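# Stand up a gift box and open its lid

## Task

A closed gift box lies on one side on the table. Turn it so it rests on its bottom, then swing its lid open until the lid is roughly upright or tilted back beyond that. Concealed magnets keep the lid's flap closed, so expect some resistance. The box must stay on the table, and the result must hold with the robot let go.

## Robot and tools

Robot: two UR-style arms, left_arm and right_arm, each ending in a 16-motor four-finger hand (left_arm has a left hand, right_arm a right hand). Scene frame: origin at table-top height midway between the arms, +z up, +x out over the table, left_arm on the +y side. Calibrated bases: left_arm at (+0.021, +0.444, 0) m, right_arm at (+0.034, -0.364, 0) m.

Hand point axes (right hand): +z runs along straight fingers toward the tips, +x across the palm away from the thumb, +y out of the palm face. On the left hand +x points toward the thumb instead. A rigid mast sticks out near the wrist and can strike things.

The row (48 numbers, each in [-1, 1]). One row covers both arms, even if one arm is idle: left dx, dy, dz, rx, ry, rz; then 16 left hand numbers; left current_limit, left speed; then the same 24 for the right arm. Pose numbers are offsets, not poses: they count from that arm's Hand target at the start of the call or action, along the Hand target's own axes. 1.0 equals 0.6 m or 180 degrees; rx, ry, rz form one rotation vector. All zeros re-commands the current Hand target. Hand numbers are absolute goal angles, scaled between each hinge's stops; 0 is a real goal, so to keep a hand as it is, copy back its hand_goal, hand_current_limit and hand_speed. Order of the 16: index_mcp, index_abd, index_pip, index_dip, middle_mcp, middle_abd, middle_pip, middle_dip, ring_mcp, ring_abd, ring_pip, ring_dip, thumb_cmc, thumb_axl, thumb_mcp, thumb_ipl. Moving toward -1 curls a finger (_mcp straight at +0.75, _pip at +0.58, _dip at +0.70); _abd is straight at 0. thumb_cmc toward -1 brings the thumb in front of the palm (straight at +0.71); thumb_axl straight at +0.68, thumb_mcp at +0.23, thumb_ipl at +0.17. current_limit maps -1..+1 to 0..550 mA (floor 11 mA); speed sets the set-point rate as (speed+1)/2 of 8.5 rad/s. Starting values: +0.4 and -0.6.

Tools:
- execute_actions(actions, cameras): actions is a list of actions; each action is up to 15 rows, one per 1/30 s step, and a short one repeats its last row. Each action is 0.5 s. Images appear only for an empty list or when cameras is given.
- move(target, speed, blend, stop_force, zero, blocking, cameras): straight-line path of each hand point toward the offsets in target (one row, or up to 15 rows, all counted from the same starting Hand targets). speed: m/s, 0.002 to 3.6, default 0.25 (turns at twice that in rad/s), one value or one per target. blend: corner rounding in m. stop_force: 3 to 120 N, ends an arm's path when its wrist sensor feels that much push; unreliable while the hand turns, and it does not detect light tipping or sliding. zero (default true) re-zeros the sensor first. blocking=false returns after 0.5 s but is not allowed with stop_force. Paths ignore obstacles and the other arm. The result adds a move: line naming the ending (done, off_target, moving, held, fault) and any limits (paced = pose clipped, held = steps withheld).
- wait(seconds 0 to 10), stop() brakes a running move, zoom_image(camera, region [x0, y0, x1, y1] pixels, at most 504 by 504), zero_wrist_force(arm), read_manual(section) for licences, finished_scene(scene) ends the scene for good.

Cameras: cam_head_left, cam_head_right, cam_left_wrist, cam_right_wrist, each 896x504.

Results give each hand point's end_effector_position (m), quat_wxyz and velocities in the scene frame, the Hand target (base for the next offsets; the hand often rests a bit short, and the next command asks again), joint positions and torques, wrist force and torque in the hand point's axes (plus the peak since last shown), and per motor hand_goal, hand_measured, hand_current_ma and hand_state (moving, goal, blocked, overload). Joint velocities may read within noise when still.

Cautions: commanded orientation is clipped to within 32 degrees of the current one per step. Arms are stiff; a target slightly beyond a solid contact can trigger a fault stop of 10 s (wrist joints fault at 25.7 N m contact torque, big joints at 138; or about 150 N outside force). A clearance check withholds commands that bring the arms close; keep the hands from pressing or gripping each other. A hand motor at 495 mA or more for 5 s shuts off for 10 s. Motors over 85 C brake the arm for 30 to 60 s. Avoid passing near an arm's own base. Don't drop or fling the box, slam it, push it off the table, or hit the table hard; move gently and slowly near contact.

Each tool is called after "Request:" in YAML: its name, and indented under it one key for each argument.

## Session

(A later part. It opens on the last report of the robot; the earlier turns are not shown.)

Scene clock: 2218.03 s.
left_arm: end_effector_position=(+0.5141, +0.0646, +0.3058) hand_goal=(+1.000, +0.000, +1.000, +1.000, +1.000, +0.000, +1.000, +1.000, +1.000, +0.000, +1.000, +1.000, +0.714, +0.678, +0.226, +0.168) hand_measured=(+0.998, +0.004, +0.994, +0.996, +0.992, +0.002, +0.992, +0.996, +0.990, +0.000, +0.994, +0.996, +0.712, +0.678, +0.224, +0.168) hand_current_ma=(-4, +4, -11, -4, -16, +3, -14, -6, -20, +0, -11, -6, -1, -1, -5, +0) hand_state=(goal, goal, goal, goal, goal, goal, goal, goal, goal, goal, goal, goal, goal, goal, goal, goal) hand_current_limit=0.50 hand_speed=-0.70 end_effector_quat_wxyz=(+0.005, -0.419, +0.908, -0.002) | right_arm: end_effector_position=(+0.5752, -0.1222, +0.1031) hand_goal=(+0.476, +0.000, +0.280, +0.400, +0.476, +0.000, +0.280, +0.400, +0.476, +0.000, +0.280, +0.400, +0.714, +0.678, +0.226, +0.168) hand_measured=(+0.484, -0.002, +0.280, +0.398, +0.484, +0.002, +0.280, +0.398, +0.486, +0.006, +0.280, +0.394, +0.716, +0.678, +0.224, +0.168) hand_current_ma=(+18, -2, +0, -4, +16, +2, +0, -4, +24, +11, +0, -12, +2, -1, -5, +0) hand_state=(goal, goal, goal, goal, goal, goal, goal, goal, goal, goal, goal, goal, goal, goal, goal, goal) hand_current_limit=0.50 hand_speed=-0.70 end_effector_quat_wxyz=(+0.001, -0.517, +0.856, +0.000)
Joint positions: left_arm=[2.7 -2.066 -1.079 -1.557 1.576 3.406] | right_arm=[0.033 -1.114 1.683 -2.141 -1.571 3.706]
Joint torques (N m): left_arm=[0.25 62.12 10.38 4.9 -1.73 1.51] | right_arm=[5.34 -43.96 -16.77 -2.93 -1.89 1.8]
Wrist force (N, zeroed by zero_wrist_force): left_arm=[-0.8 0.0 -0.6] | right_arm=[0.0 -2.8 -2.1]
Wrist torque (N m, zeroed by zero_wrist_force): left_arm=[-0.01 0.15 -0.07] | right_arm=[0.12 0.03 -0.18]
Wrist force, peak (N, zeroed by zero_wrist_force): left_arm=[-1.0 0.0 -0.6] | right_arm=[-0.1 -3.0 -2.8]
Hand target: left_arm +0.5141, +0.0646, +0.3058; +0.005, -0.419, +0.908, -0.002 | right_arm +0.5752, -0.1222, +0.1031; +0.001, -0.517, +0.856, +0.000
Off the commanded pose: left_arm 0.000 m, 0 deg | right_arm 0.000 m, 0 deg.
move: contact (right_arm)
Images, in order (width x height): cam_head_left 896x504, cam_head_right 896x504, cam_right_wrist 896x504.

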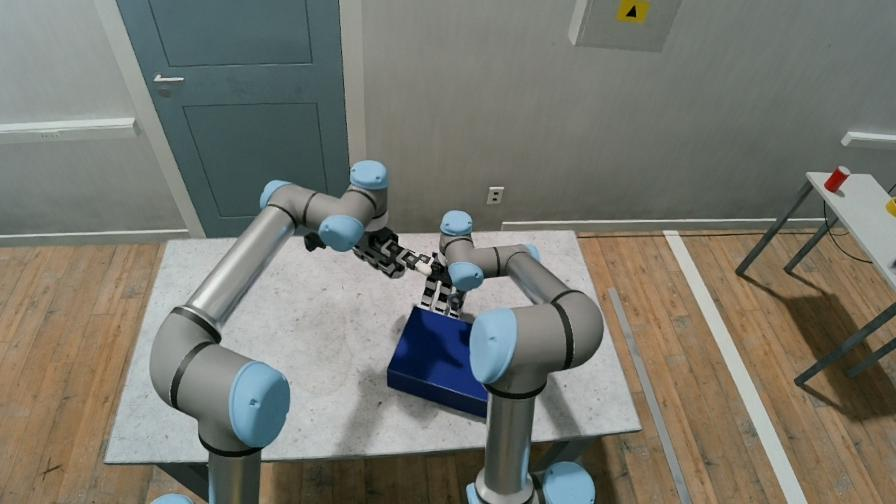

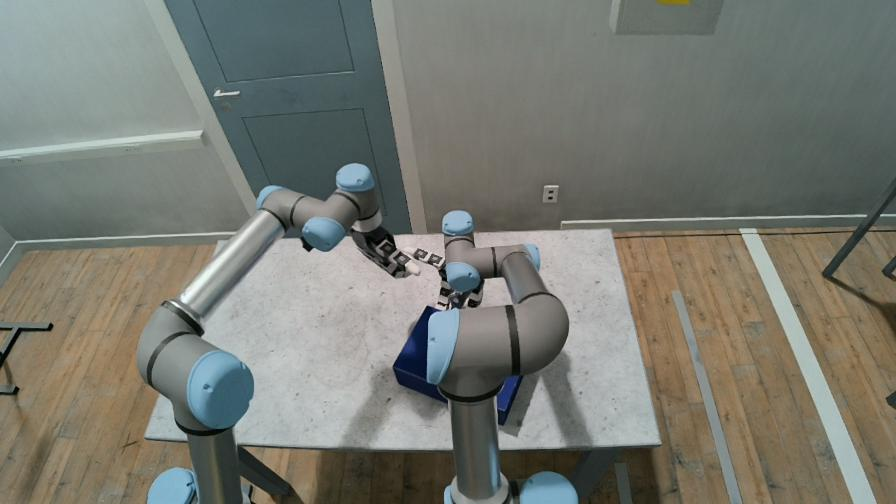

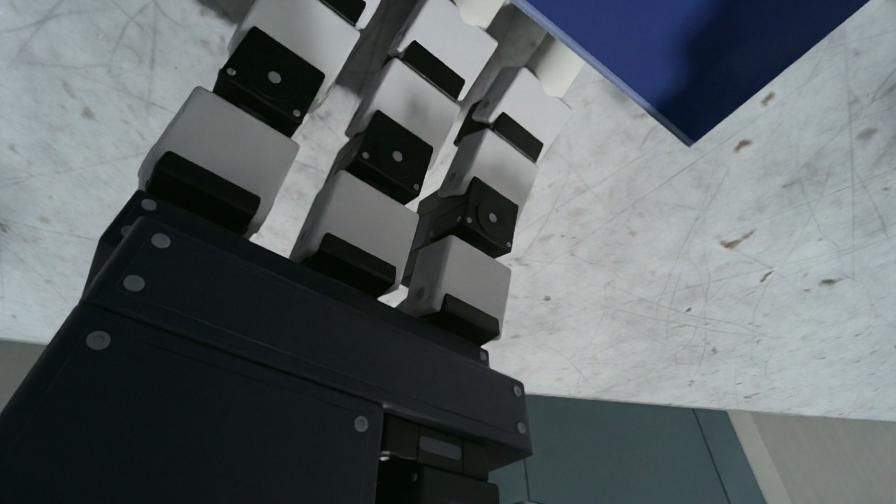

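Request:
move:
  target:
    - [-0.029,0.056,0,0,0,0,1,0,1,1,1,0,1,1,1,0,1,1,0.714,0.678,0.226,0.168,0.5,-0.7,0,0,0,0,0,0,0.475,0,0.28,0.4,0.475,0,0.28,0.4,0.475,0,0.28,0.4,0.714,0.678,0.226,0.168,0.5,-0.7]
    - [-0.029,0.056,0.288,0,0,0,1,0,1,1,1,0,1,1,1,0,1,1,0.714,0.678,0.226,0.168,0.5,-0.7,0,0,0,0,0,0,0.475,0,0.28,0.4,0.475,0,0.28,0.4,0.475,0,0.28,0.4,0.714,0.678,0.226,0.168,0.5,-0.7]
  speed: 0.12
  cameras: ["cam_head_left","cam_left_wrist","cam_right_wrist"]

Request:
zoom_image:
  camera: "cam_head_left"
  region: [370, 250, 560, 420]

Request:
zoom_image:
  camera: "cam_left_wrist"
  region: [200, 0, 600, 240]

Scene clock: 2257.70 s.
left_arm: end_effector_position=(+0.5019, +0.0997, +0.1330) hand_goal=(+1.000, +0.000, +1.000, +1.000, +1.000, +0.000, +1.000, +1.000, +1.000, +0.000, +1.000, +1.000, +0.714, +0.678, +0.226, +0.168) hand_measured=(+0.998, +0.004, +0.994, +0.996, +0.992, +0.002, +0.992, +0.996, +0.990, +0.000, +0.994, +0.996, +0.712, +0.678, +0.224, +0.168) hand_current_ma=(-5, +4, -11, -4, -16, +3, -13, -6, -20, +0, -11, -6, -1, -1, -5, +0) hand_state=(goal, goal, goal, goal, goal, goal, goal, goal, goal, goal, goal, goal, goal, goal, goal, goal) hand_current_limit=0.50 hand_speed=-0.70 end_effector_quat_wxyz=(+0.005, -0.419, +0.908, -0.002) | right_arm: end_effector_position=(+0.5752, -0.1222, +0.1031) hand_goal=(+0.476, +0.000, +0.280, +0.400, +0.476, +0.000, +0.280, +0.400, +0.476, +0.000, +0.280, +0.400, +0.714, +0.678, +0.226, +0.168) hand_measured=(+0.484, -0.002, +0.280, +0.398, +0.484, +0.002, +0.280, +0.398, +0.486, +0.006, +0.280, +0.394, +0.716, +0.678, +0.224, +0.168) hand_current_ma=(+18, -2, +0, -4, +16, +2, +0, -4, +24, +11, +0, -12, +2, -1, -5, +0) hand_state=(goal, goal, goal, goal, goal, goal, goal, goal, goal, goal, goal, goal, goal, goal, goal, goal) hand_current_limit=0.50 hand_speed=-0.70 end_effector_quat_wxyz=(+0.001, -0.517, +0.856, +0.000)
Joint positions: left_arm=[2.74 -2.087 -1.503 -1.112 1.575 3.445] | right_arm=[0.033 -1.114 1.683 -2.141 -1.571 3.706]
Joint torques (N m): left_arm=[6.3 34.07 7.64 4.9 -1.83 1.12] | right_arm=[-0.19 -22.87 -29.49 -0.25 -1.88 -1.56]
Wrist force (N, zeroed by zero_wrist_force): left_arm=[-0.9 -0.2 -0.6] | right_arm=[-0.5 -2.8 -1.0]
Wrist torque (N m, zeroed by zero_wrist_force): left_arm=[-0.03 0.13 -0.07] | right_arm=[0.11 0.10 -0.22]
Wrist force, peak (N, zeroed by zero_wrist_force): left_arm=[-1.0 -0.2 -1.0] | right_arm=[0.0 -3.2 -2.5]
Hand target: left_arm +0.5019, +0.0997, +0.1329; +0.005, -0.419, +0.908, -0.002 | right_arm +0.5752, -0.1222, +0.1031; +0.001, -0.517, +0.856, +0.000
Off the commanded pose: left_arm 0.000 m, 0 deg | right_arm 0.000 m, 0 deg.
move: done
Images, in order (width x height): cam_head_left 896x504, cam_left_wrist 896x504, cam_right_wrist 896x504.

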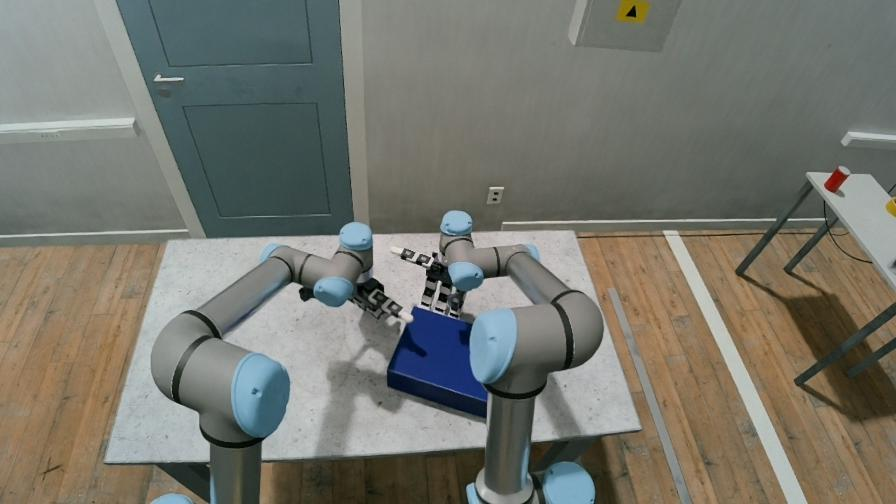

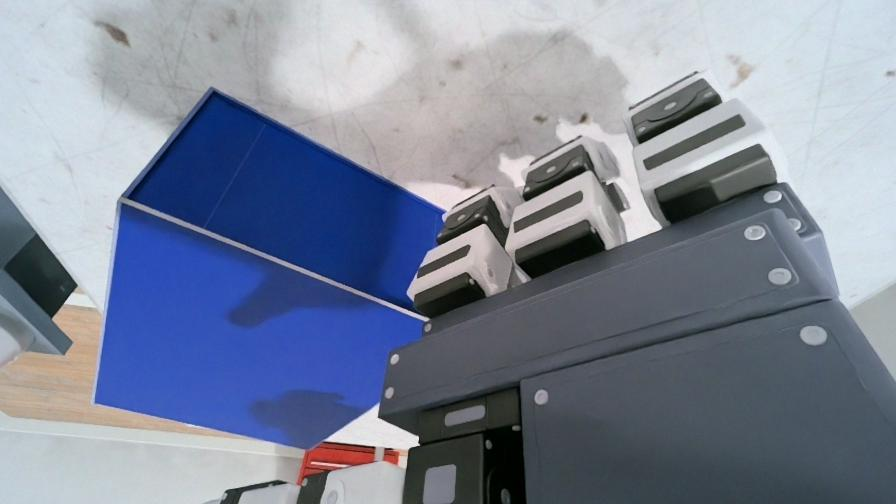

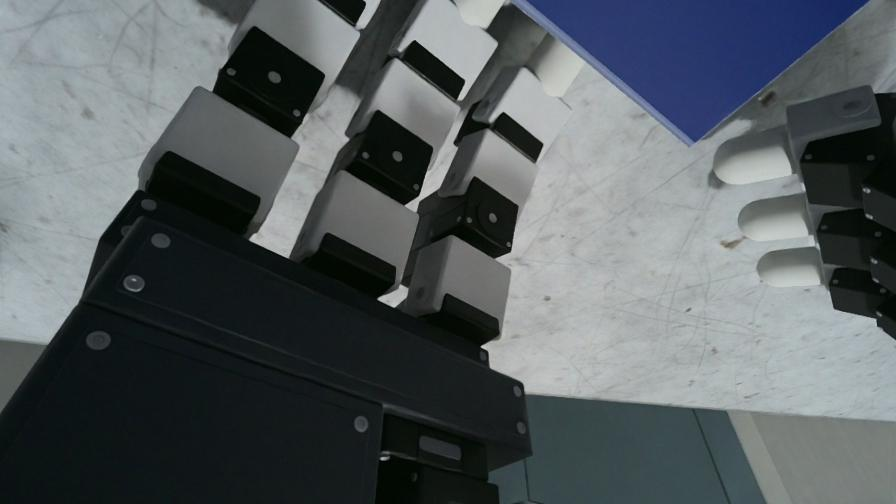

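Scaled by 2.653 from the camera's 896x504 image, which has a finer 1280x720 frame.

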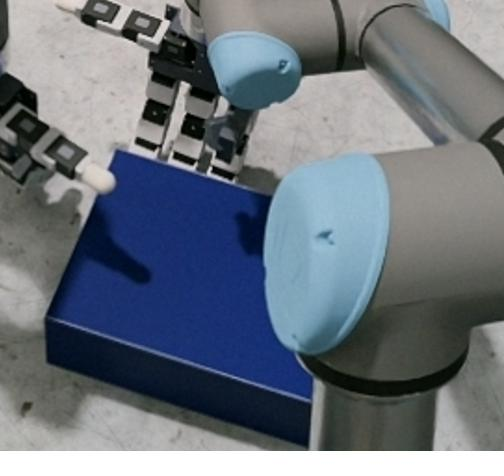

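Scaled by 1.260 from the camera's 896x504 image, which has a finer 1280x720 frame.

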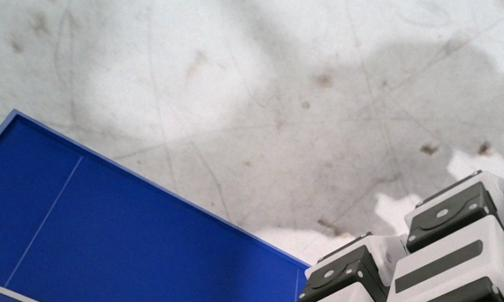

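Request:
zoom_image:
  camera: "cam_head_left"
  region: [380, 290, 450, 340]

Request:
zoom_image:
  camera: "cam_right_wrist"
  region: [500, 30, 896, 330]

Scaled by 7.200 from the camera's 896x504 image, which has a finer 1280x720 frame.

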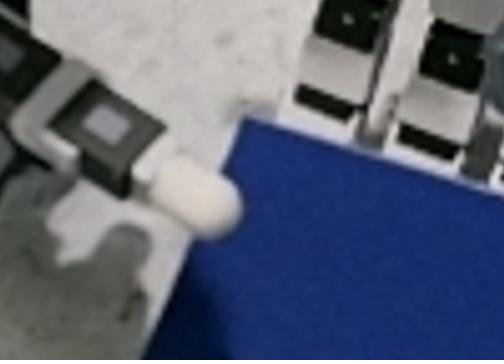

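Scaled by 1.273 from the camera's 896x504 image, which has a finer 1280x720 frame.

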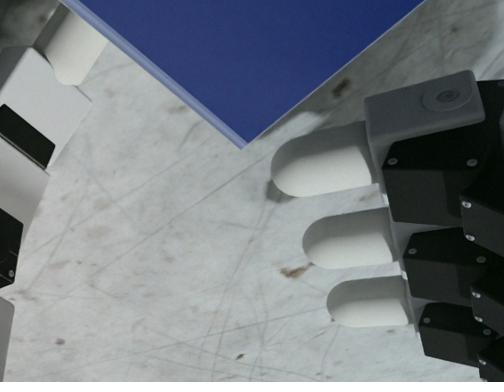

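Request:
wait:
  seconds: 0
  cameras: ["cam_head_left","cam_head_right"]

Request:
zoom_image:
  camera: "cam_head_right"
  region: [370, 280, 460, 350]

Request:
zoom_image:
  camera: "cam_head_left"
  region: [360, 280, 450, 350]

Scene clock: 2324.60 s.
left_arm: end_effector_position=(+0.5019, +0.0997, +0.1329) hand_goal=(+1.000, +0.000, +1.000, +1.000, +1.000, +0.000, +1.000, +1.000, +1.000, +0.000, +1.000, +1.000, +0.714, +0.678, +0.226, +0.168) hand_measured=(+0.998, +0.004, +0.994, +0.996, +0.992, +0.002, +0.992, +0.996, +0.990, +0.000, +0.994, +0.996, +0.712, +0.678, +0.224, +0.168) hand_current_ma=(-5, +4, -11, -4, -16, +3, -13, -6, -20, +0, -11, -6, -1, -1, -5, +0) hand_state=(goal, goal, goal, goal, goal, goal, goal, goal, goal, goal, goal, goal, goal, goal, goal, goal) hand_current_limit=0.50 hand_speed=-0.70 end_effector_quat_wxyz=(+0.005, -0.419, +0.908, -0.002) | right_arm: end_effector_position=(+0.5752, -0.1222, +0.1031) hand_goal=(+0.476, +0.000, +0.280, +0.400, +0.476, +0.000, +0.280, +0.400, +0.476, +0.000, +0.280, +0.400, +0.714, +0.678, +0.226, +0.168) hand_measured=(+0.484, -0.002, +0.280, +0.398, +0.484, +0.002, +0.280, +0.398, +0.486, +0.006, +0.280, +0.394, +0.716, +0.678, +0.224, +0.168) hand_current_ma=(+18, -2, +0, -4, +16, +2, +0, -4, +24, +11, +0, -12, +2, -1, -5, +0) hand_state=(goal, goal, goal, goal, goal, goal, goal, goal, goal, goal, goal, goal, goal, goal, goal, goal) hand_current_limit=0.50 hand_speed=-0.70 end_effector_quat_wxyz=(+0.001, -0.517, +0.856, +0.000)
Joint positions: left_arm=[2.74 -2.087 -1.503 -1.112 1.575 3.445] | right_arm=[0.033 -1.114 1.683 -2.141 -1.571 3.706]
Joint torques (N m): left_arm=[0.49 33.13 7.35 4.84 -1.97 -1.05] | right_arm=[0.27 -22.97 -29.51 -0.38 -1.75 -1.61]
Wrist force (N, zeroed by zero_wrist_force): left_arm=[-0.9 -0.2 -0.3] | right_arm=[-0.1 -3.0 -2.1]
Wrist torque (N m, zeroed by zero_wrist_force): left_arm=[-0.04 0.14 -0.07] | right_arm=[0.12 0.06 -0.20]
Wrist force, peak (N, zeroed by zero_wrist_force): left_arm=[-1.1 0.1 -0.7] | right_arm=[0.0 -3.1 -2.5]
Hand target: left_arm +0.5019, +0.0997, +0.1329; +0.005, -0.419, +0.908, -0.002 | right_arm +0.5752, -0.1222, +0.1031; +0.001, -0.517, +0.856, +0.000
Off the commanded pose: left_arm 0.000 m, 0 deg | right_arm 0.000 m, 0 deg.
Images, in order (width x height): cam_head_left 896x504, cam_head_right 896x504.

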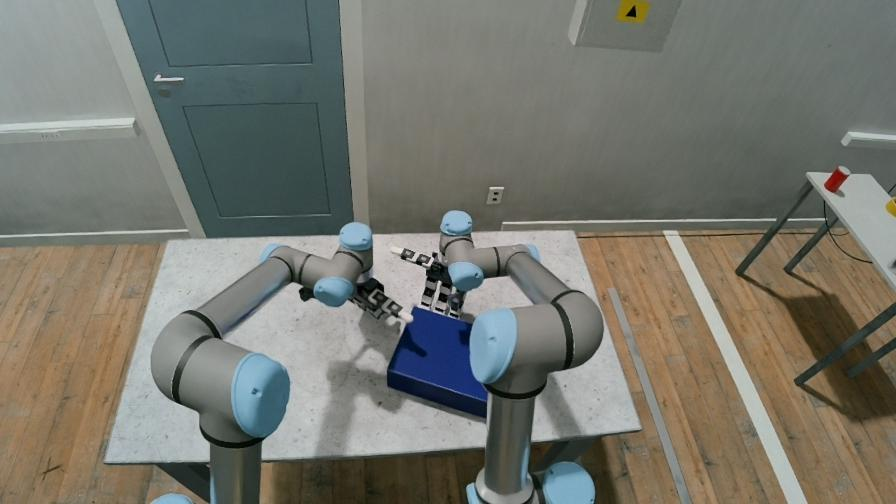

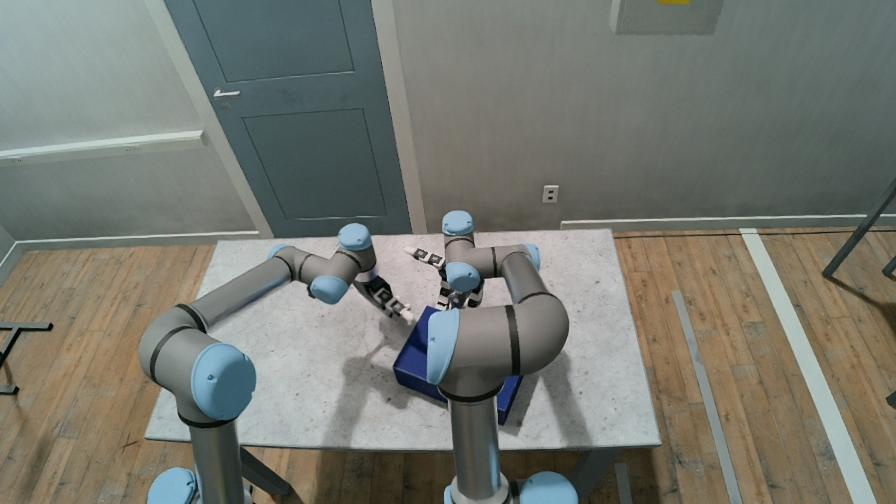

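Scaled by 5.600 from the camera's 896x504 image, which has a finer 1280x720 frame.

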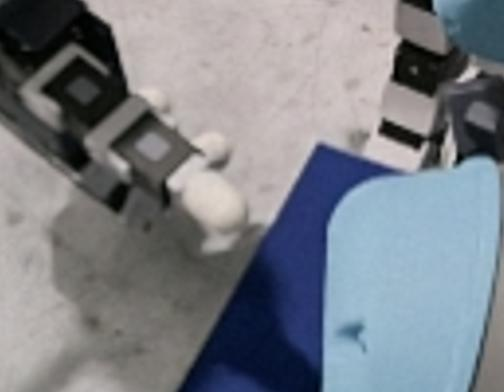

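Scaled by 5.600 from the camera's 896x504 image, which has a finer 1280x720 frame.

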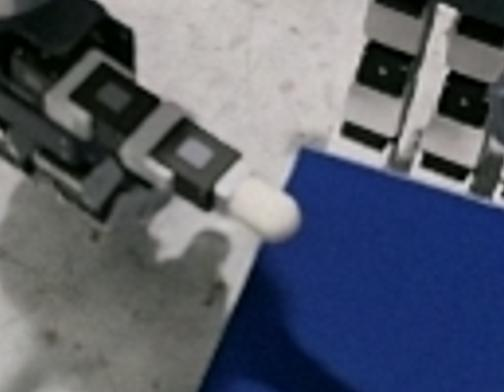

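Request:
zero_wrist_force:
  arm: "left_arm"

Request:
move:
  target:
    - [0,0,0.06,0,0,0,1,0,1,1,1,0,1,1,1,0,1,1,0.714,0.678,0.226,0.168,0.5,-0.7,0,0,0,0,0,0,0.475,0,0.28,0.4,0.475,0,0.28,0.4,0.475,0,0.28,0.4,0.714,0.678,0.226,0.168,0.5,-0.7]
  speed: 0.015
  stop_force: 3
  cameras: ["cam_head_left","cam_head_right","cam_left_wrist","cam_right_wrist"]

Request:
zoom_image:
  camera: "cam_head_left"
  region: [360, 280, 450, 350]

Request:
zoom_image:
  camera: "cam_head_right"
  region: [370, 280, 460, 350]

Wrist force sensor zeroed.

Scene clock: 2360.43 s.
left_arm: end_effector_position=(+0.5023, +0.0997, +0.0969) hand_goal=(+1.000, +0.000, +1.000, +1.000, +1.000, +0.000, +1.000, +1.000, +1.000, +0.000, +1.000, +1.000, +0.714, +0.678, +0.226, +0.168) hand_measured=(+0.998, +0.004, +0.994, +0.996, +0.992, +0.002, +0.992, +0.996, +0.990, +0.000, +0.994, +0.996, +0.712, +0.678, +0.224, +0.168) hand_current_ma=(-5, +4, -11, -4, -16, +3, -13, -6, -20, +0, -11, -6, -1, -1, -5, +0) hand_state=(goal, goal, goal, goal, goal, goal, goal, goal, goal, goal, goal, goal, goal, goal, goal, goal) hand_current_limit=0.50 hand_speed=-0.70 end_effector_quat_wxyz=(+0.005, -0.419, +0.908, -0.002) | right_arm: end_effector_position=(+0.5752, -0.1222, +0.1031) hand_goal=(+0.476, +0.000, +0.280, +0.400, +0.476, +0.000, +0.280, +0.400, +0.476, +0.000, +0.280, +0.400, +0.714, +0.678, +0.226, +0.168) hand_measured=(+0.484, -0.002, +0.280, +0.398, +0.484, +0.002, +0.280, +0.398, +0.486, +0.006, +0.280, +0.394, +0.716, +0.678, +0.224, +0.168) hand_current_ma=(+18, -2, +0, -4, +16, +2, +0, -4, +24, +11, +0, -12, +2, -1, -5, +0) hand_state=(goal, goal, goal, goal, goal, goal, goal, goal, goal, goal, goal, goal, goal, goal, goal, goal) hand_current_limit=0.50 hand_speed=-0.70 end_effector_quat_wxyz=(+0.001, -0.517, +0.856, +0.000)
Joint positions: left_arm=[2.74 -2.127 -1.541 -1.034 1.575 3.446] | right_arm=[0.033 -1.114 1.683 -2.141 -1.571 3.706]
Joint torques (N m): left_arm=[8.14 34.34 7.9 4.86 -1.76 1.7] | right_arm=[0.14 -23.65 -29.56 -0.39 -1.71 -1.64]
Wrist force (N, zeroed by zero_wrist_force): left_arm=[-0.1 0.2 -0.4] | right_arm=[-0.1 -3.1 -1.9]
Wrist torque (N m, zeroed by zero_wrist_force): left_arm=[0.04 -0.01 -0.03] | right_arm=[0.08 0.05 -0.19]
Wrist force, peak (N, zeroed by zero_wrist_force): left_arm=[0.0 0.0 -0.7] | right_arm=[-0.2 -3.2 -2.6]
Hand target: left_arm +0.5023, +0.0997, +0.0969; +0.005, -0.419, +0.908, -0.002 | right_arm +0.5752, -0.1222, +0.1031; +0.001, -0.517, +0.856, +0.000
Off the commanded pose: left_arm 0.000 m, 0 deg | right_arm 0.000 m, 0 deg.
move: done

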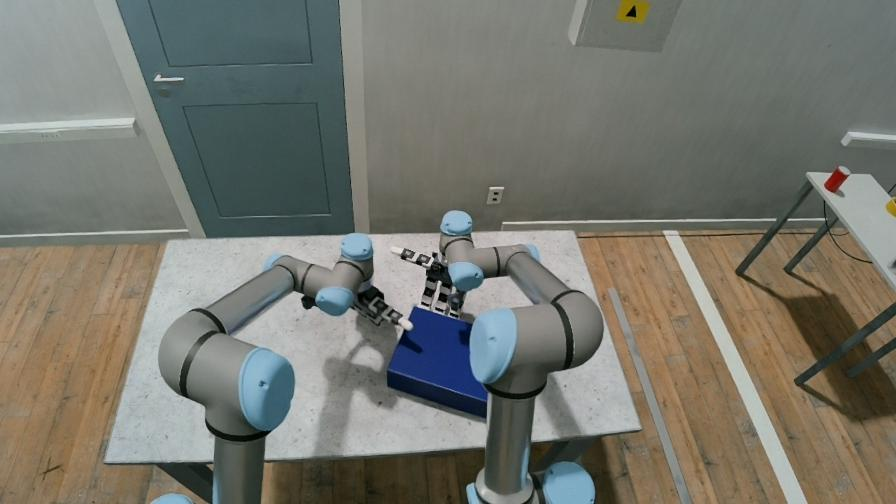

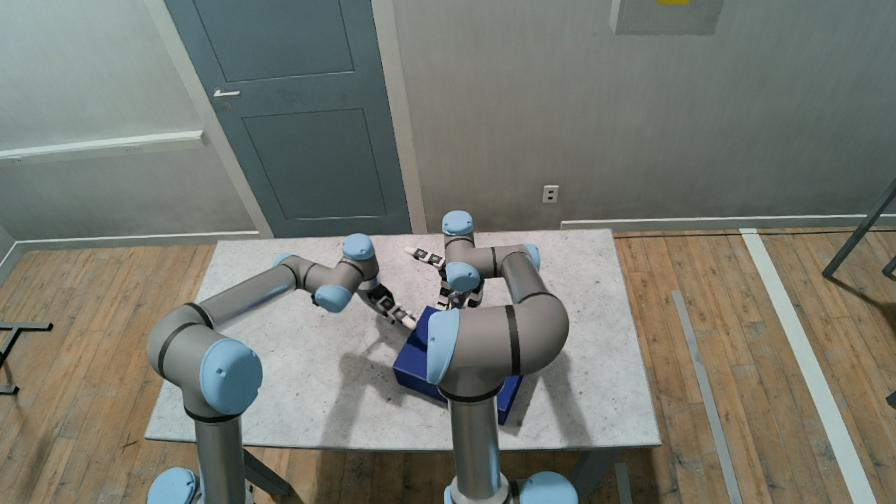

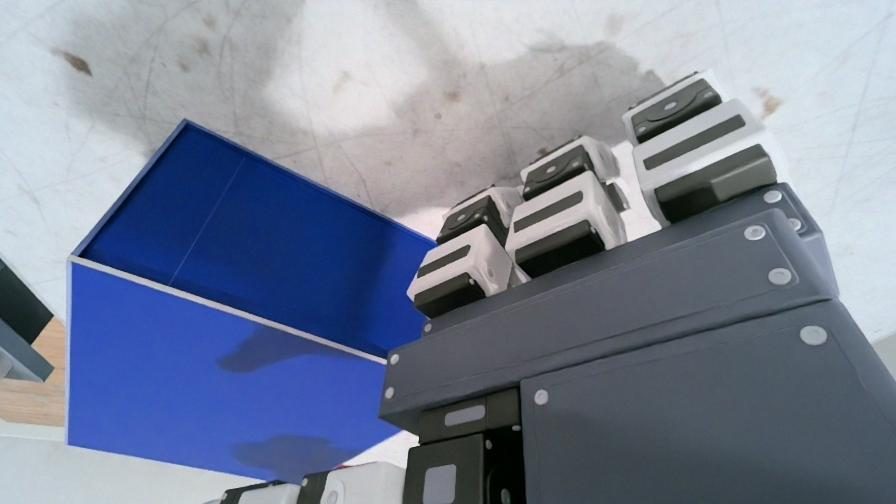

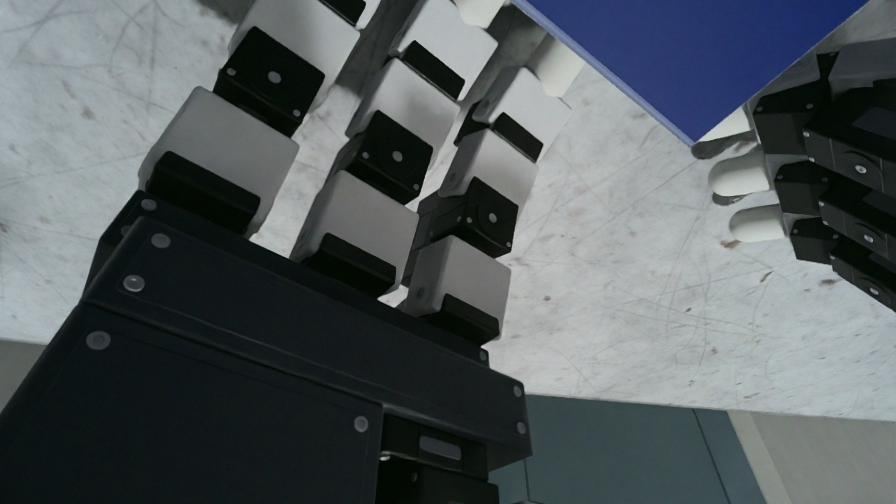

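Scaled by 5.600 from the camera's 896x504 image, which has a finer 1280x720 frame.

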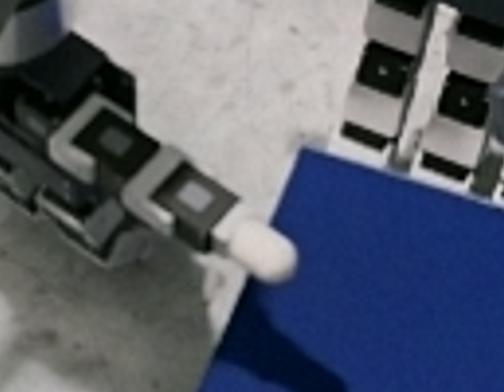

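Scaled by 5.600 from the camera's 896x504 image, which has a finer 1280x720 frame.

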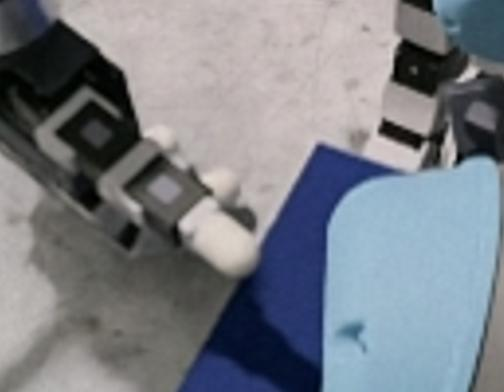

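Request:
move:
  target:
    - [0.0104,0.049,-0.06,0,0,0,1,0,1,1,1,0,1,1,1,0,1,1,0.714,0.678,0.226,0.168,0.5,-0.7,0,0,0,0,0,0,0.475,0,0.28,0.4,0.475,0,0.28,0.4,0.475,0,0.28,0.4,0.714,0.678,0.226,0.168,0.5,-0.7]
  speed: 0.06

Request:
zero_wrist_force:
  arm: "left_arm"

Request:
move:
  target:
    - [0.117,-0.025,0,0,0,0,1,0,1,1,1,0,1,1,1,0,1,1,0.714,0.678,0.226,0.168,0.5,-0.7,0,0,0,0,0,0,0.475,0,0.28,0.4,0.475,0,0.28,0.4,0.475,0,0.28,0.4,0.714,0.678,0.226,0.168,0.5,-0.7]
  speed: 0.01
  stop_force: 3
  cameras: ["cam_head_left","cam_left_wrist","cam_right_wrist"]

Request:
zoom_image:
  camera: "cam_right_wrist"
  region: [500, 30, 896, 330]

Scene clock: 2380.73 s.
left_arm: end_effector_position=(+0.4756, +0.1140, +0.1324) hand_goal=(+1.000, +0.000, +1.000, +1.000, +1.000, +0.000, +1.000, +1.000, +1.000, +0.000, +1.000, +1.000, +0.714, +0.678, +0.226, +0.168) hand_measured=(+0.996, +0.004, +0.994, +0.996, +0.992, +0.002, +0.992, +0.996, +0.990, +0.000, +0.994, +0.996, +0.712, +0.678, +0.224, +0.168) hand_current_ma=(-5, +4, -11, -4, -16, +3, -13, -6, -20, +0, -11, -6, -1, -1, -5, +0) hand_state=(goal, goal, goal, goal, goal, goal, goal, goal, goal, goal, goal, goal, goal, goal, goal, goal) hand_current_limit=0.50 hand_speed=-0.70 end_effector_quat_wxyz=(+0.005, -0.419, +0.908, -0.002) | right_arm: end_effector_position=(+0.5752, -0.1222, +0.1031) hand_goal=(+0.476, +0.000, +0.280, +0.400, +0.476, +0.000, +0.280, +0.400, +0.476, +0.000, +0.280, +0.400, +0.714, +0.678, +0.226, +0.168) hand_measured=(+0.484, -0.002, +0.280, +0.398, +0.484, +0.002, +0.280, +0.398, +0.486, +0.006, +0.280, +0.394, +0.716, +0.678, +0.224, +0.168) hand_current_ma=(+18, -2, +0, -4, +16, +2, +0, -4, +24, +11, +0, -12, +2, -1, -5, +0) hand_state=(goal, goal, goal, goal, goal, goal, goal, goal, goal, goal, goal, goal, goal, goal, goal, goal) hand_current_limit=0.50 hand_speed=-0.70 end_effector_quat_wxyz=(+0.001, -0.517, +0.856, +0.000)
Joint positions: left_arm=[2.744 -2.023 -1.603 -1.075 1.575 3.45] | right_arm=[0.033 -1.114 1.683 -2.141 -1.571 3.706]
Joint torques (N m): left_arm=[6.97 55.91 5.77 1.05 -1.69 1.74] | right_arm=[0.19 -22.86 -29.69 -0.36 -1.59 -1.61]
Wrist force (N, zeroed by zero_wrist_force): left_arm=[0.1 -0.1 -0.1] | right_arm=[-0.2 -2.7 -1.2]
Wrist torque (N m, zeroed by zero_wrist_force): left_arm=[0.00 -0.03 -0.01] | right_arm=[0.12 0.06 -0.19]
Wrist force, peak (N, zeroed by zero_wrist_force): left_arm=[0.0 0.2 -0.7] | right_arm=[-0.4 -3.2 -2.4]
Hand target: left_arm +0.4755, +0.1140, +0.1325; +0.005, -0.419, +0.908, -0.002 | right_arm +0.5752, -0.1222, +0.1031; +0.001, -0.517, +0.856, +0.000
Off the commanded pose: left_arm 0.000 m, 0 deg | right_arm 0.000 m, 0 deg.
move: done

Wrist force sensor zeroed.

Scene clock: 2388.83 s.
left_arm: end_effector_position=(+0.4413, +0.0509, +0.1321) hand_goal=(+1.000, +0.000, +1.000, +1.000, +1.000, +0.000, +1.000, +1.000, +1.000, +0.000, +1.000, +1.000, +0.714, +0.678, +0.226, +0.168) hand_measured=(+0.994, -0.022, +1.000, +1.000, +0.992, +0.002, +0.992, +0.996, +0.990, +0.000, +0.994, +0.996, +0.712, +0.678, +0.224, +0.168) hand_current_ma=(-10, -47, -1, +0, -16, +3, -13, -6, -20, +0, -11, -6, -1, -1, -5, +0) hand_state=(goal, blocked, goal, goal, goal, goal, goal, goal, goal, goal, goal, goal, goal, goal, goal, goal) hand_current_limit=0.50 hand_speed=-0.70 end_effector_quat_wxyz=(+0.005, -0.419, +0.908, -0.002) | right_arm: end_effector_position=(+0.5752, -0.1222, +0.1031) hand_goal=(+0.476, +0.000, +0.280, +0.400, +0.476, +0.000, +0.280, +0.400, +0.476, +0.000, +0.280, +0.400, +0.714, +0.678, +0.226, +0.168) hand_measured=(+0.484, -0.002, +0.280, +0.398, +0.484, +0.002, +0.280, +0.398, +0.484, -0.002, +0.280, +0.398, +0.716, +0.678, +0.224, +0.168) hand_current_ma=(+18, -2, +0, -4, +16, +2, +0, -4, +18, -2, +0, -4, +2, -1, -5, +0) hand_state=(goal, goal, goal, goal, goal, goal, goal, goal, goal, goal, goal, goal, goal, goal, goal, goal) hand_current_limit=0.50 hand_speed=-0.70 end_effector_quat_wxyz=(+0.001, -0.517, +0.856, +0.000)
Joint positions: left_arm=[2.632 -2.048 -1.565 -1.089 1.577 3.338] | right_arm=[0.033 -1.114 1.683 -2.141 -1.571 3.706]
Joint torques (N m): left_arm=[-6.43 32.58 28.91 0.58 1.02 -0.9] | right_arm=[0.09 -30.67 -29.78 -1.34 -1.5 -1.57]
Wrist force (N, zeroed by zero_wrist_force): left_arm=[-2.3 0.3 -0.6] | right_arm=[0.3 -0.3 0.3]
Wrist torque (N m, zeroed by zero_wrist_force): left_arm=[0.10 -0.07 -0.12] | right_arm=[-0.03 -0.01 -0.04]
Wrist force, peak (N, zeroed by zero_wrist_force): left_arm=[-2.5 1.0 -1.9] | right_arm=[-0.1 -3.2 -2.5]
Hand target: left_arm +0.4413, +0.0509, +0.1321; +0.005, -0.419, +0.908, -0.002 | right_arm +0.5752, -0.1222, +0.1031; +0.001, -0.517, +0.856, +0.000
Off the commanded pose: left_arm 0.000 m, 0 deg | right_arm 0.000 m, 0 deg.
move: done
Images, in order (width x height): cam_head_left 896x504, cam_left_wrist 896x504, cam_right_wrist 896x504.

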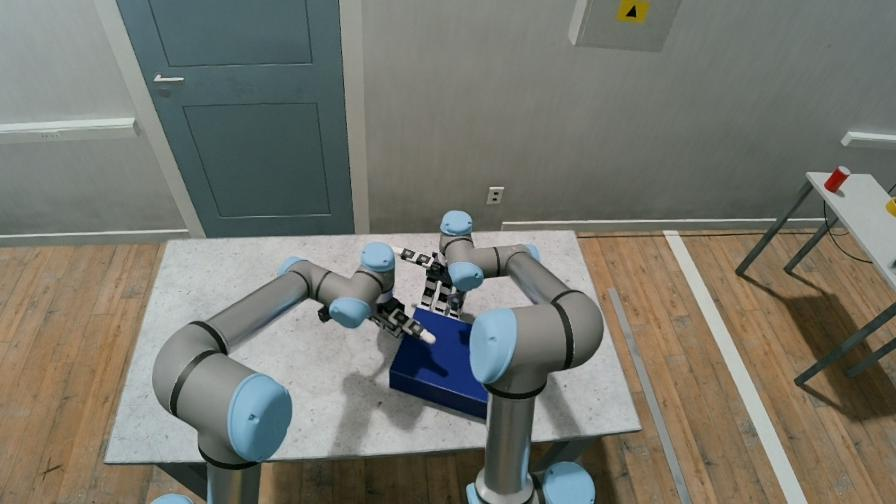

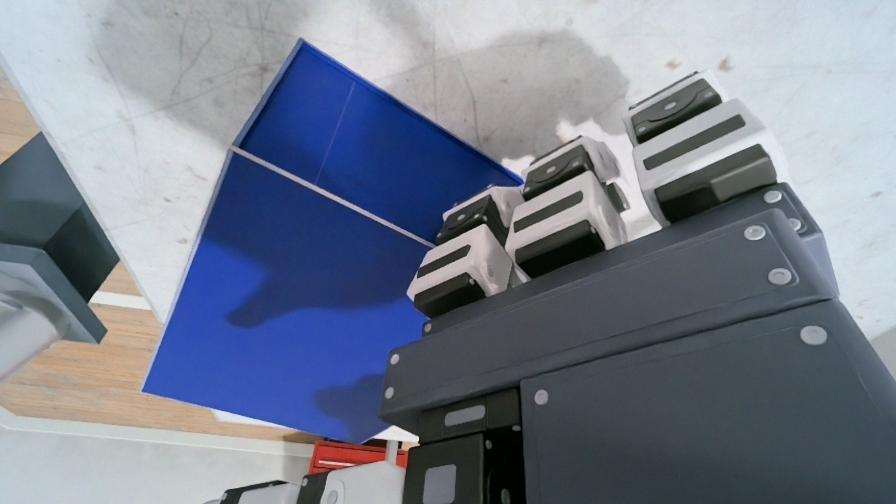

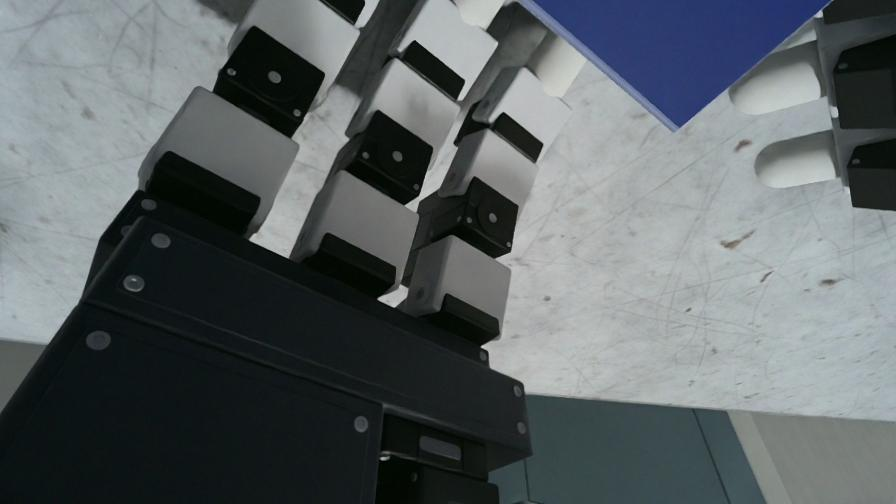

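Scaled by 1.273 from the camera's 896x504 image, which has a finer 1280x720 frame.

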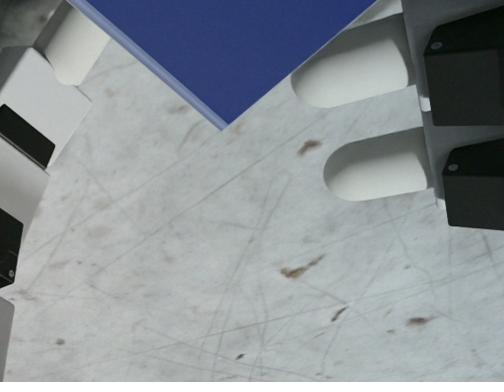

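Request:
execute_actions:
  actions: []
  cameras: ["cam_head_left","cam_right_wrist"]

Request:
zoom_image:
  camera: "cam_head_left"
  region: [360, 250, 560, 420]

Request:
zoom_image:
  camera: "cam_right_wrist"
  region: [500, 30, 896, 330]

Scene clock: 2434.43 s.
left_arm: end_effector_position=(+0.4413, +0.0509, +0.1321) hand_goal=(+1.000, +0.000, +1.000, +1.000, +1.000, +0.000, +1.000, +1.000, +1.000, +0.000, +1.000, +1.000, +0.714, +0.678, +0.226, +0.168) hand_measured=(+0.994, -0.022, +1.000, +1.000, +0.992, +0.002, +0.992, +0.996, +0.990, +0.000, +0.994, +0.996, +0.712, +0.678, +0.224, +0.168) hand_current_ma=(-10, -47, -1, +0, -16, +3, -13, -6, -20, +0, -11, -6, -1, -1, -5, +0) hand_state=(goal, blocked, goal, goal, goal, goal, goal, goal, goal, goal, goal, goal, goal, goal, goal, goal) hand_current_limit=0.50 hand_speed=-0.70 end_effector_quat_wxyz=(+0.005, -0.419, +0.908, -0.002) | right_arm: end_effector_position=(+0.5752, -0.1222, +0.1031) hand_goal=(+0.476, +0.000, +0.280, +0.400, +0.476, +0.000, +0.280, +0.400, +0.476, +0.000, +0.280, +0.400, +0.714, +0.678, +0.226, +0.168) hand_measured=(+0.484, -0.002, +0.280, +0.398, +0.484, +0.002, +0.280, +0.398, +0.484, -0.002, +0.280, +0.398, +0.716, +0.678, +0.224, +0.168) hand_current_ma=(+18, -2, +0, -4, +16, +2, +0, -4, +18, -2, +0, -4, +2, -1, -5, +0) hand_state=(goal, goal, goal, goal, goal, goal, goal, goal, goal, goal, goal, goal, goal, goal, goal, goal) hand_current_limit=0.50 hand_speed=-0.70 end_effector_quat_wxyz=(+0.001, -0.517, +0.856, +0.000)
Joint positions: left_arm=[2.632 -2.048 -1.565 -1.089 1.577 3.338] | right_arm=[0.033 -1.114 1.683 -2.141 -1.571 3.706]
Joint velocities: within noise
Joint torques (N m): left_arm=[-6.88 31.15 28.26 0.43 0.93 -0.67] | right_arm=[-0.28 -43.59 -29.34 -3.44 -1.45 -1.55]
Motor temperatures (°C): left_arm=[25 32 25 31 35 29] | right_arm=[26 28 25 27 31 30]
Wrist force (N, zeroed by zero_wrist_force): left_arm=[-2.2 0.0 -0.6] | right_arm=[0.3 -0.4 0.4]
Wrist torque (N m, zeroed by zero_wrist_force): left_arm=[0.05 -0.08 -0.12] | right_arm=[-0.06 -0.02 -0.04]
Wrist force, peak (N, zeroed by zero_wrist_force): left_arm=[-2.4 0.0 -1.5] | right_arm=[0.6 -0.5 0.4]
Hand target: left_arm +0.4413, +0.0509, +0.1321; +0.005, -0.419, +0.908, -0.002 | right_arm +0.5752, -0.1222, +0.1031; +0.001, -0.517, +0.856, +0.000
Off the commanded pose: left_arm 0.000 m, 0 deg | right_arm 0.000 m, 0 deg.
Images, in order (width x height): cam_head_left 896x504, cam_right_wrist 896x504.

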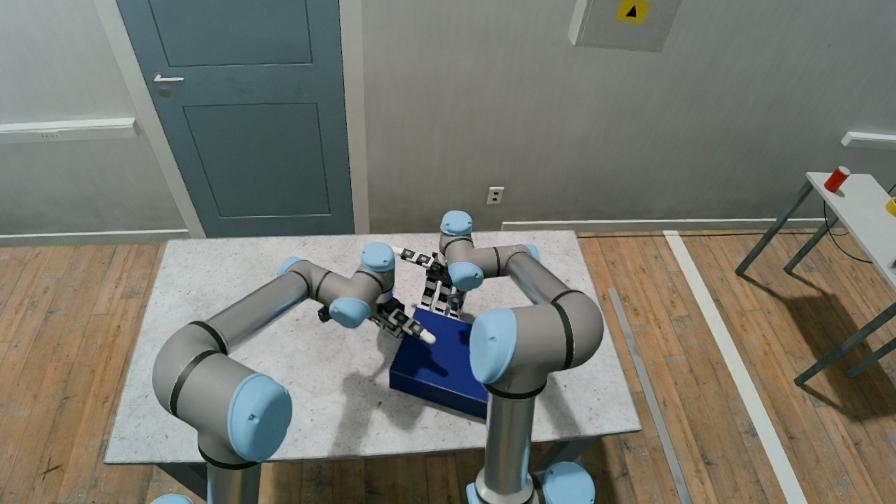

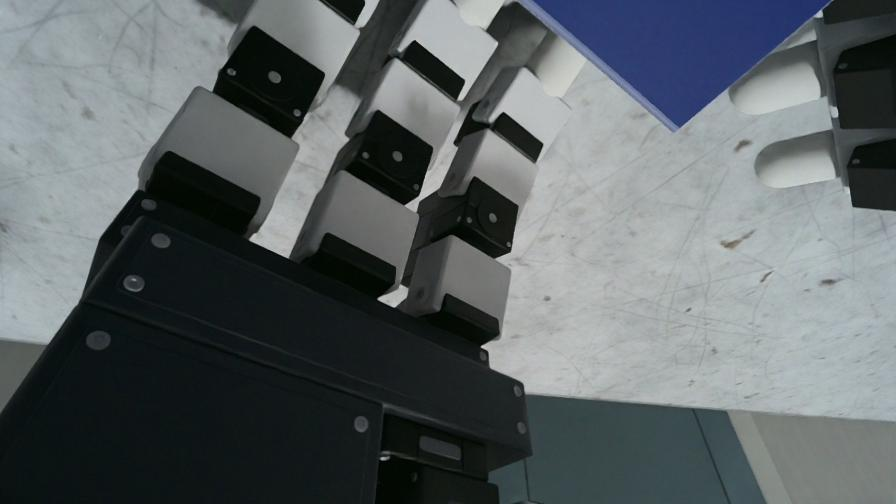

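Scaled by 2.520 from the camera's 896x504 image, which has a finer 1280x720 frame.

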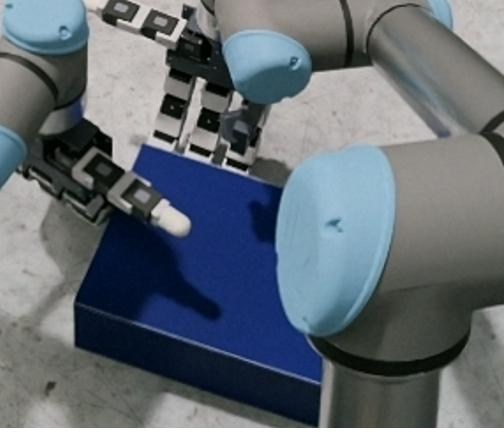

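Scaled by 1.273 from the camera's 896x504 image, which has a finer 1280x720 frame.

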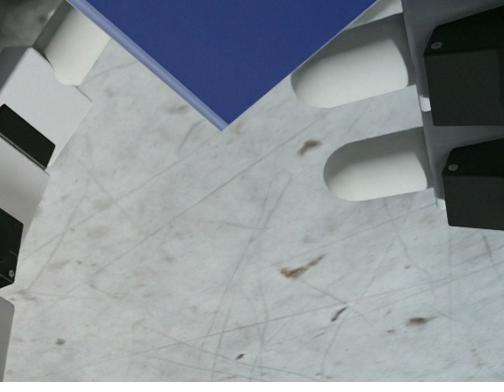

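Request:
move:
  target: [-0.0142,-0.0907,0,0,0,0,1,0,1,1,1,0,1,1,1,0,1,1,0.714,0.678,0.226,0.168,0.5,-0.7, 0,0,0,0,0,0,0.476,0,0.28,0.4,0.476,0,0.28,0.4,0.476,0,0.28,0.4,0.714,0.678,0.226,0.168,0.5,-0.7]
  speed: 0.01
  stop_force: 8
  cameras: ["cam_head_left","cam_right_wrist"]

Request:
zoom_image:
  camera: "cam_right_wrist"
  region: [500, 0, 896, 300]

Scene clock: 2459.03 s.
left_arm: end_effector_position=(+0.4882, +0.0220, +0.1327) hand_goal=(+1.000, +0.000, +1.000, +1.000, +1.000, +0.000, +1.000, +1.000, +1.000, +0.000, +1.000, +1.000, +0.714, +0.678, +0.226, +0.168) hand_measured=(+0.962, -0.028, +0.986, +0.996, +0.992, +0.002, +0.992, +0.996, +0.990, +0.000, +0.994, +0.996, +0.712, +0.678, +0.224, +0.168) hand_current_ma=(-112, -60, -32, -6, -16, +3, -13, -6, -20, +0, -11, -6, -1, -1, -5, +0) hand_state=(blocked, blocked, goal, goal, goal, goal, goal, goal, goal, goal, goal, goal, goal, goal, goal, goal) hand_current_limit=0.50 hand_speed=-0.70 end_effector_quat_wxyz=(+0.005, -0.419, +0.908, -0.002) | right_arm: end_effector_position=(+0.5752, -0.1222, +0.1031) hand_goal=(+0.476, +0.000, +0.280, +0.400, +0.476, +0.000, +0.280, +0.400, +0.476, +0.000, +0.280, +0.400, +0.714, +0.678, +0.226, +0.168) hand_measured=(+0.484, -0.002, +0.280, +0.398, +0.484, -0.002, +0.280, +0.398, +0.492, -0.012, +0.284, +0.400, +0.716, +0.678, +0.224, +0.168) hand_current_ma=(+18, -2, +0, -4, +17, -2, +0, -4, +45, -24, +9, -1, +2, -1, -5, +0) hand_state=(goal, goal, goal, goal, goal, goal, goal, goal, goal, goal, goal, goal, goal, goal, goal, goal) hand_current_limit=0.50 hand_speed=-0.70 end_effector_quat_wxyz=(+0.001, -0.517, +0.856, +0.000)
Joint positions: left_arm=[2.628 -2.167 -1.373 -1.163 1.577 3.334] | right_arm=[0.033 -1.114 1.683 -2.141 -1.571 3.706]
Joint torques (N m): left_arm=[-7.11 37.04 30.9 0.73 1.27 -1.03] | right_arm=[0.22 -48.93 -29.57 -3.49 -1.35 -1.31]
Wrist force (N, zeroed by zero_wrist_force): left_arm=[-2.3 1.7 -0.8] | right_arm=[1.4 -3.2 -1.5]
Wrist torque (N m, zeroed by zero_wrist_force): left_arm=[-0.07 -0.05 -0.05] | right_arm=[0.14 0.13 -0.19]
Wrist force, peak (N, zeroed by zero_wrist_force): left_arm=[-1.8 3.4 -0.5] | right_arm=[1.6 -3.4 -1.7]
Hand target: left_arm +0.4882, +0.0220, +0.1327; +0.005, -0.419, +0.908, -0.002 | right_arm +0.5752, -0.1222, +0.1031; +0.001, -0.517, +0.856, +0.000
Off the commanded pose: left_arm 0.000 m, 0 deg | right_arm 0.000 m, 0 deg.
move: done
Images, in order (width x height): cam_head_left 896x504, cam_right_wrist 896x504.

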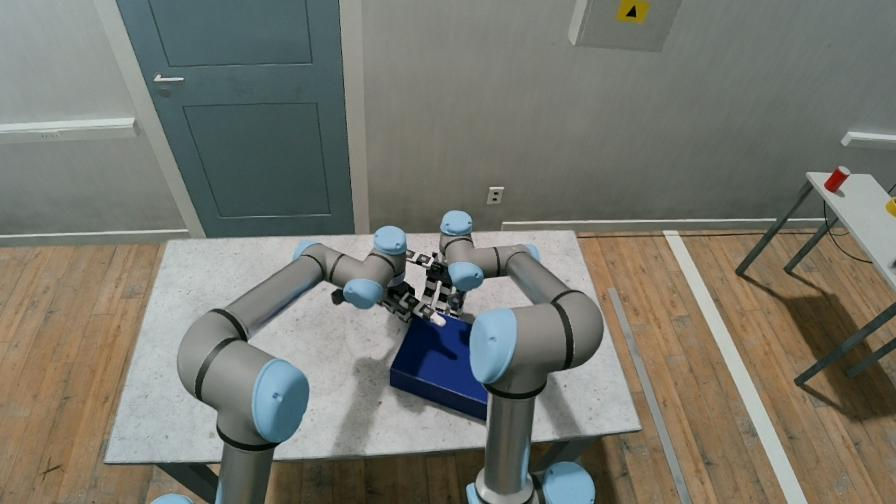

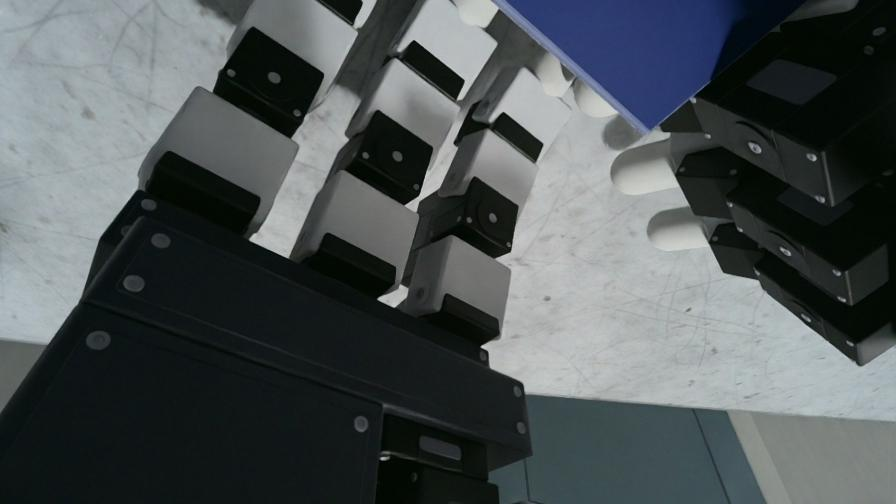

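Scaled by 1.273 from the camera's 896x504 image, which has a finer 1280x720 frame.

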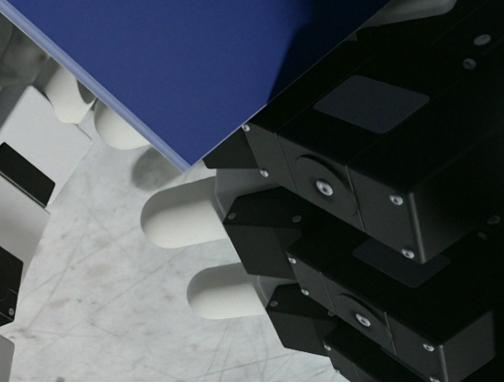

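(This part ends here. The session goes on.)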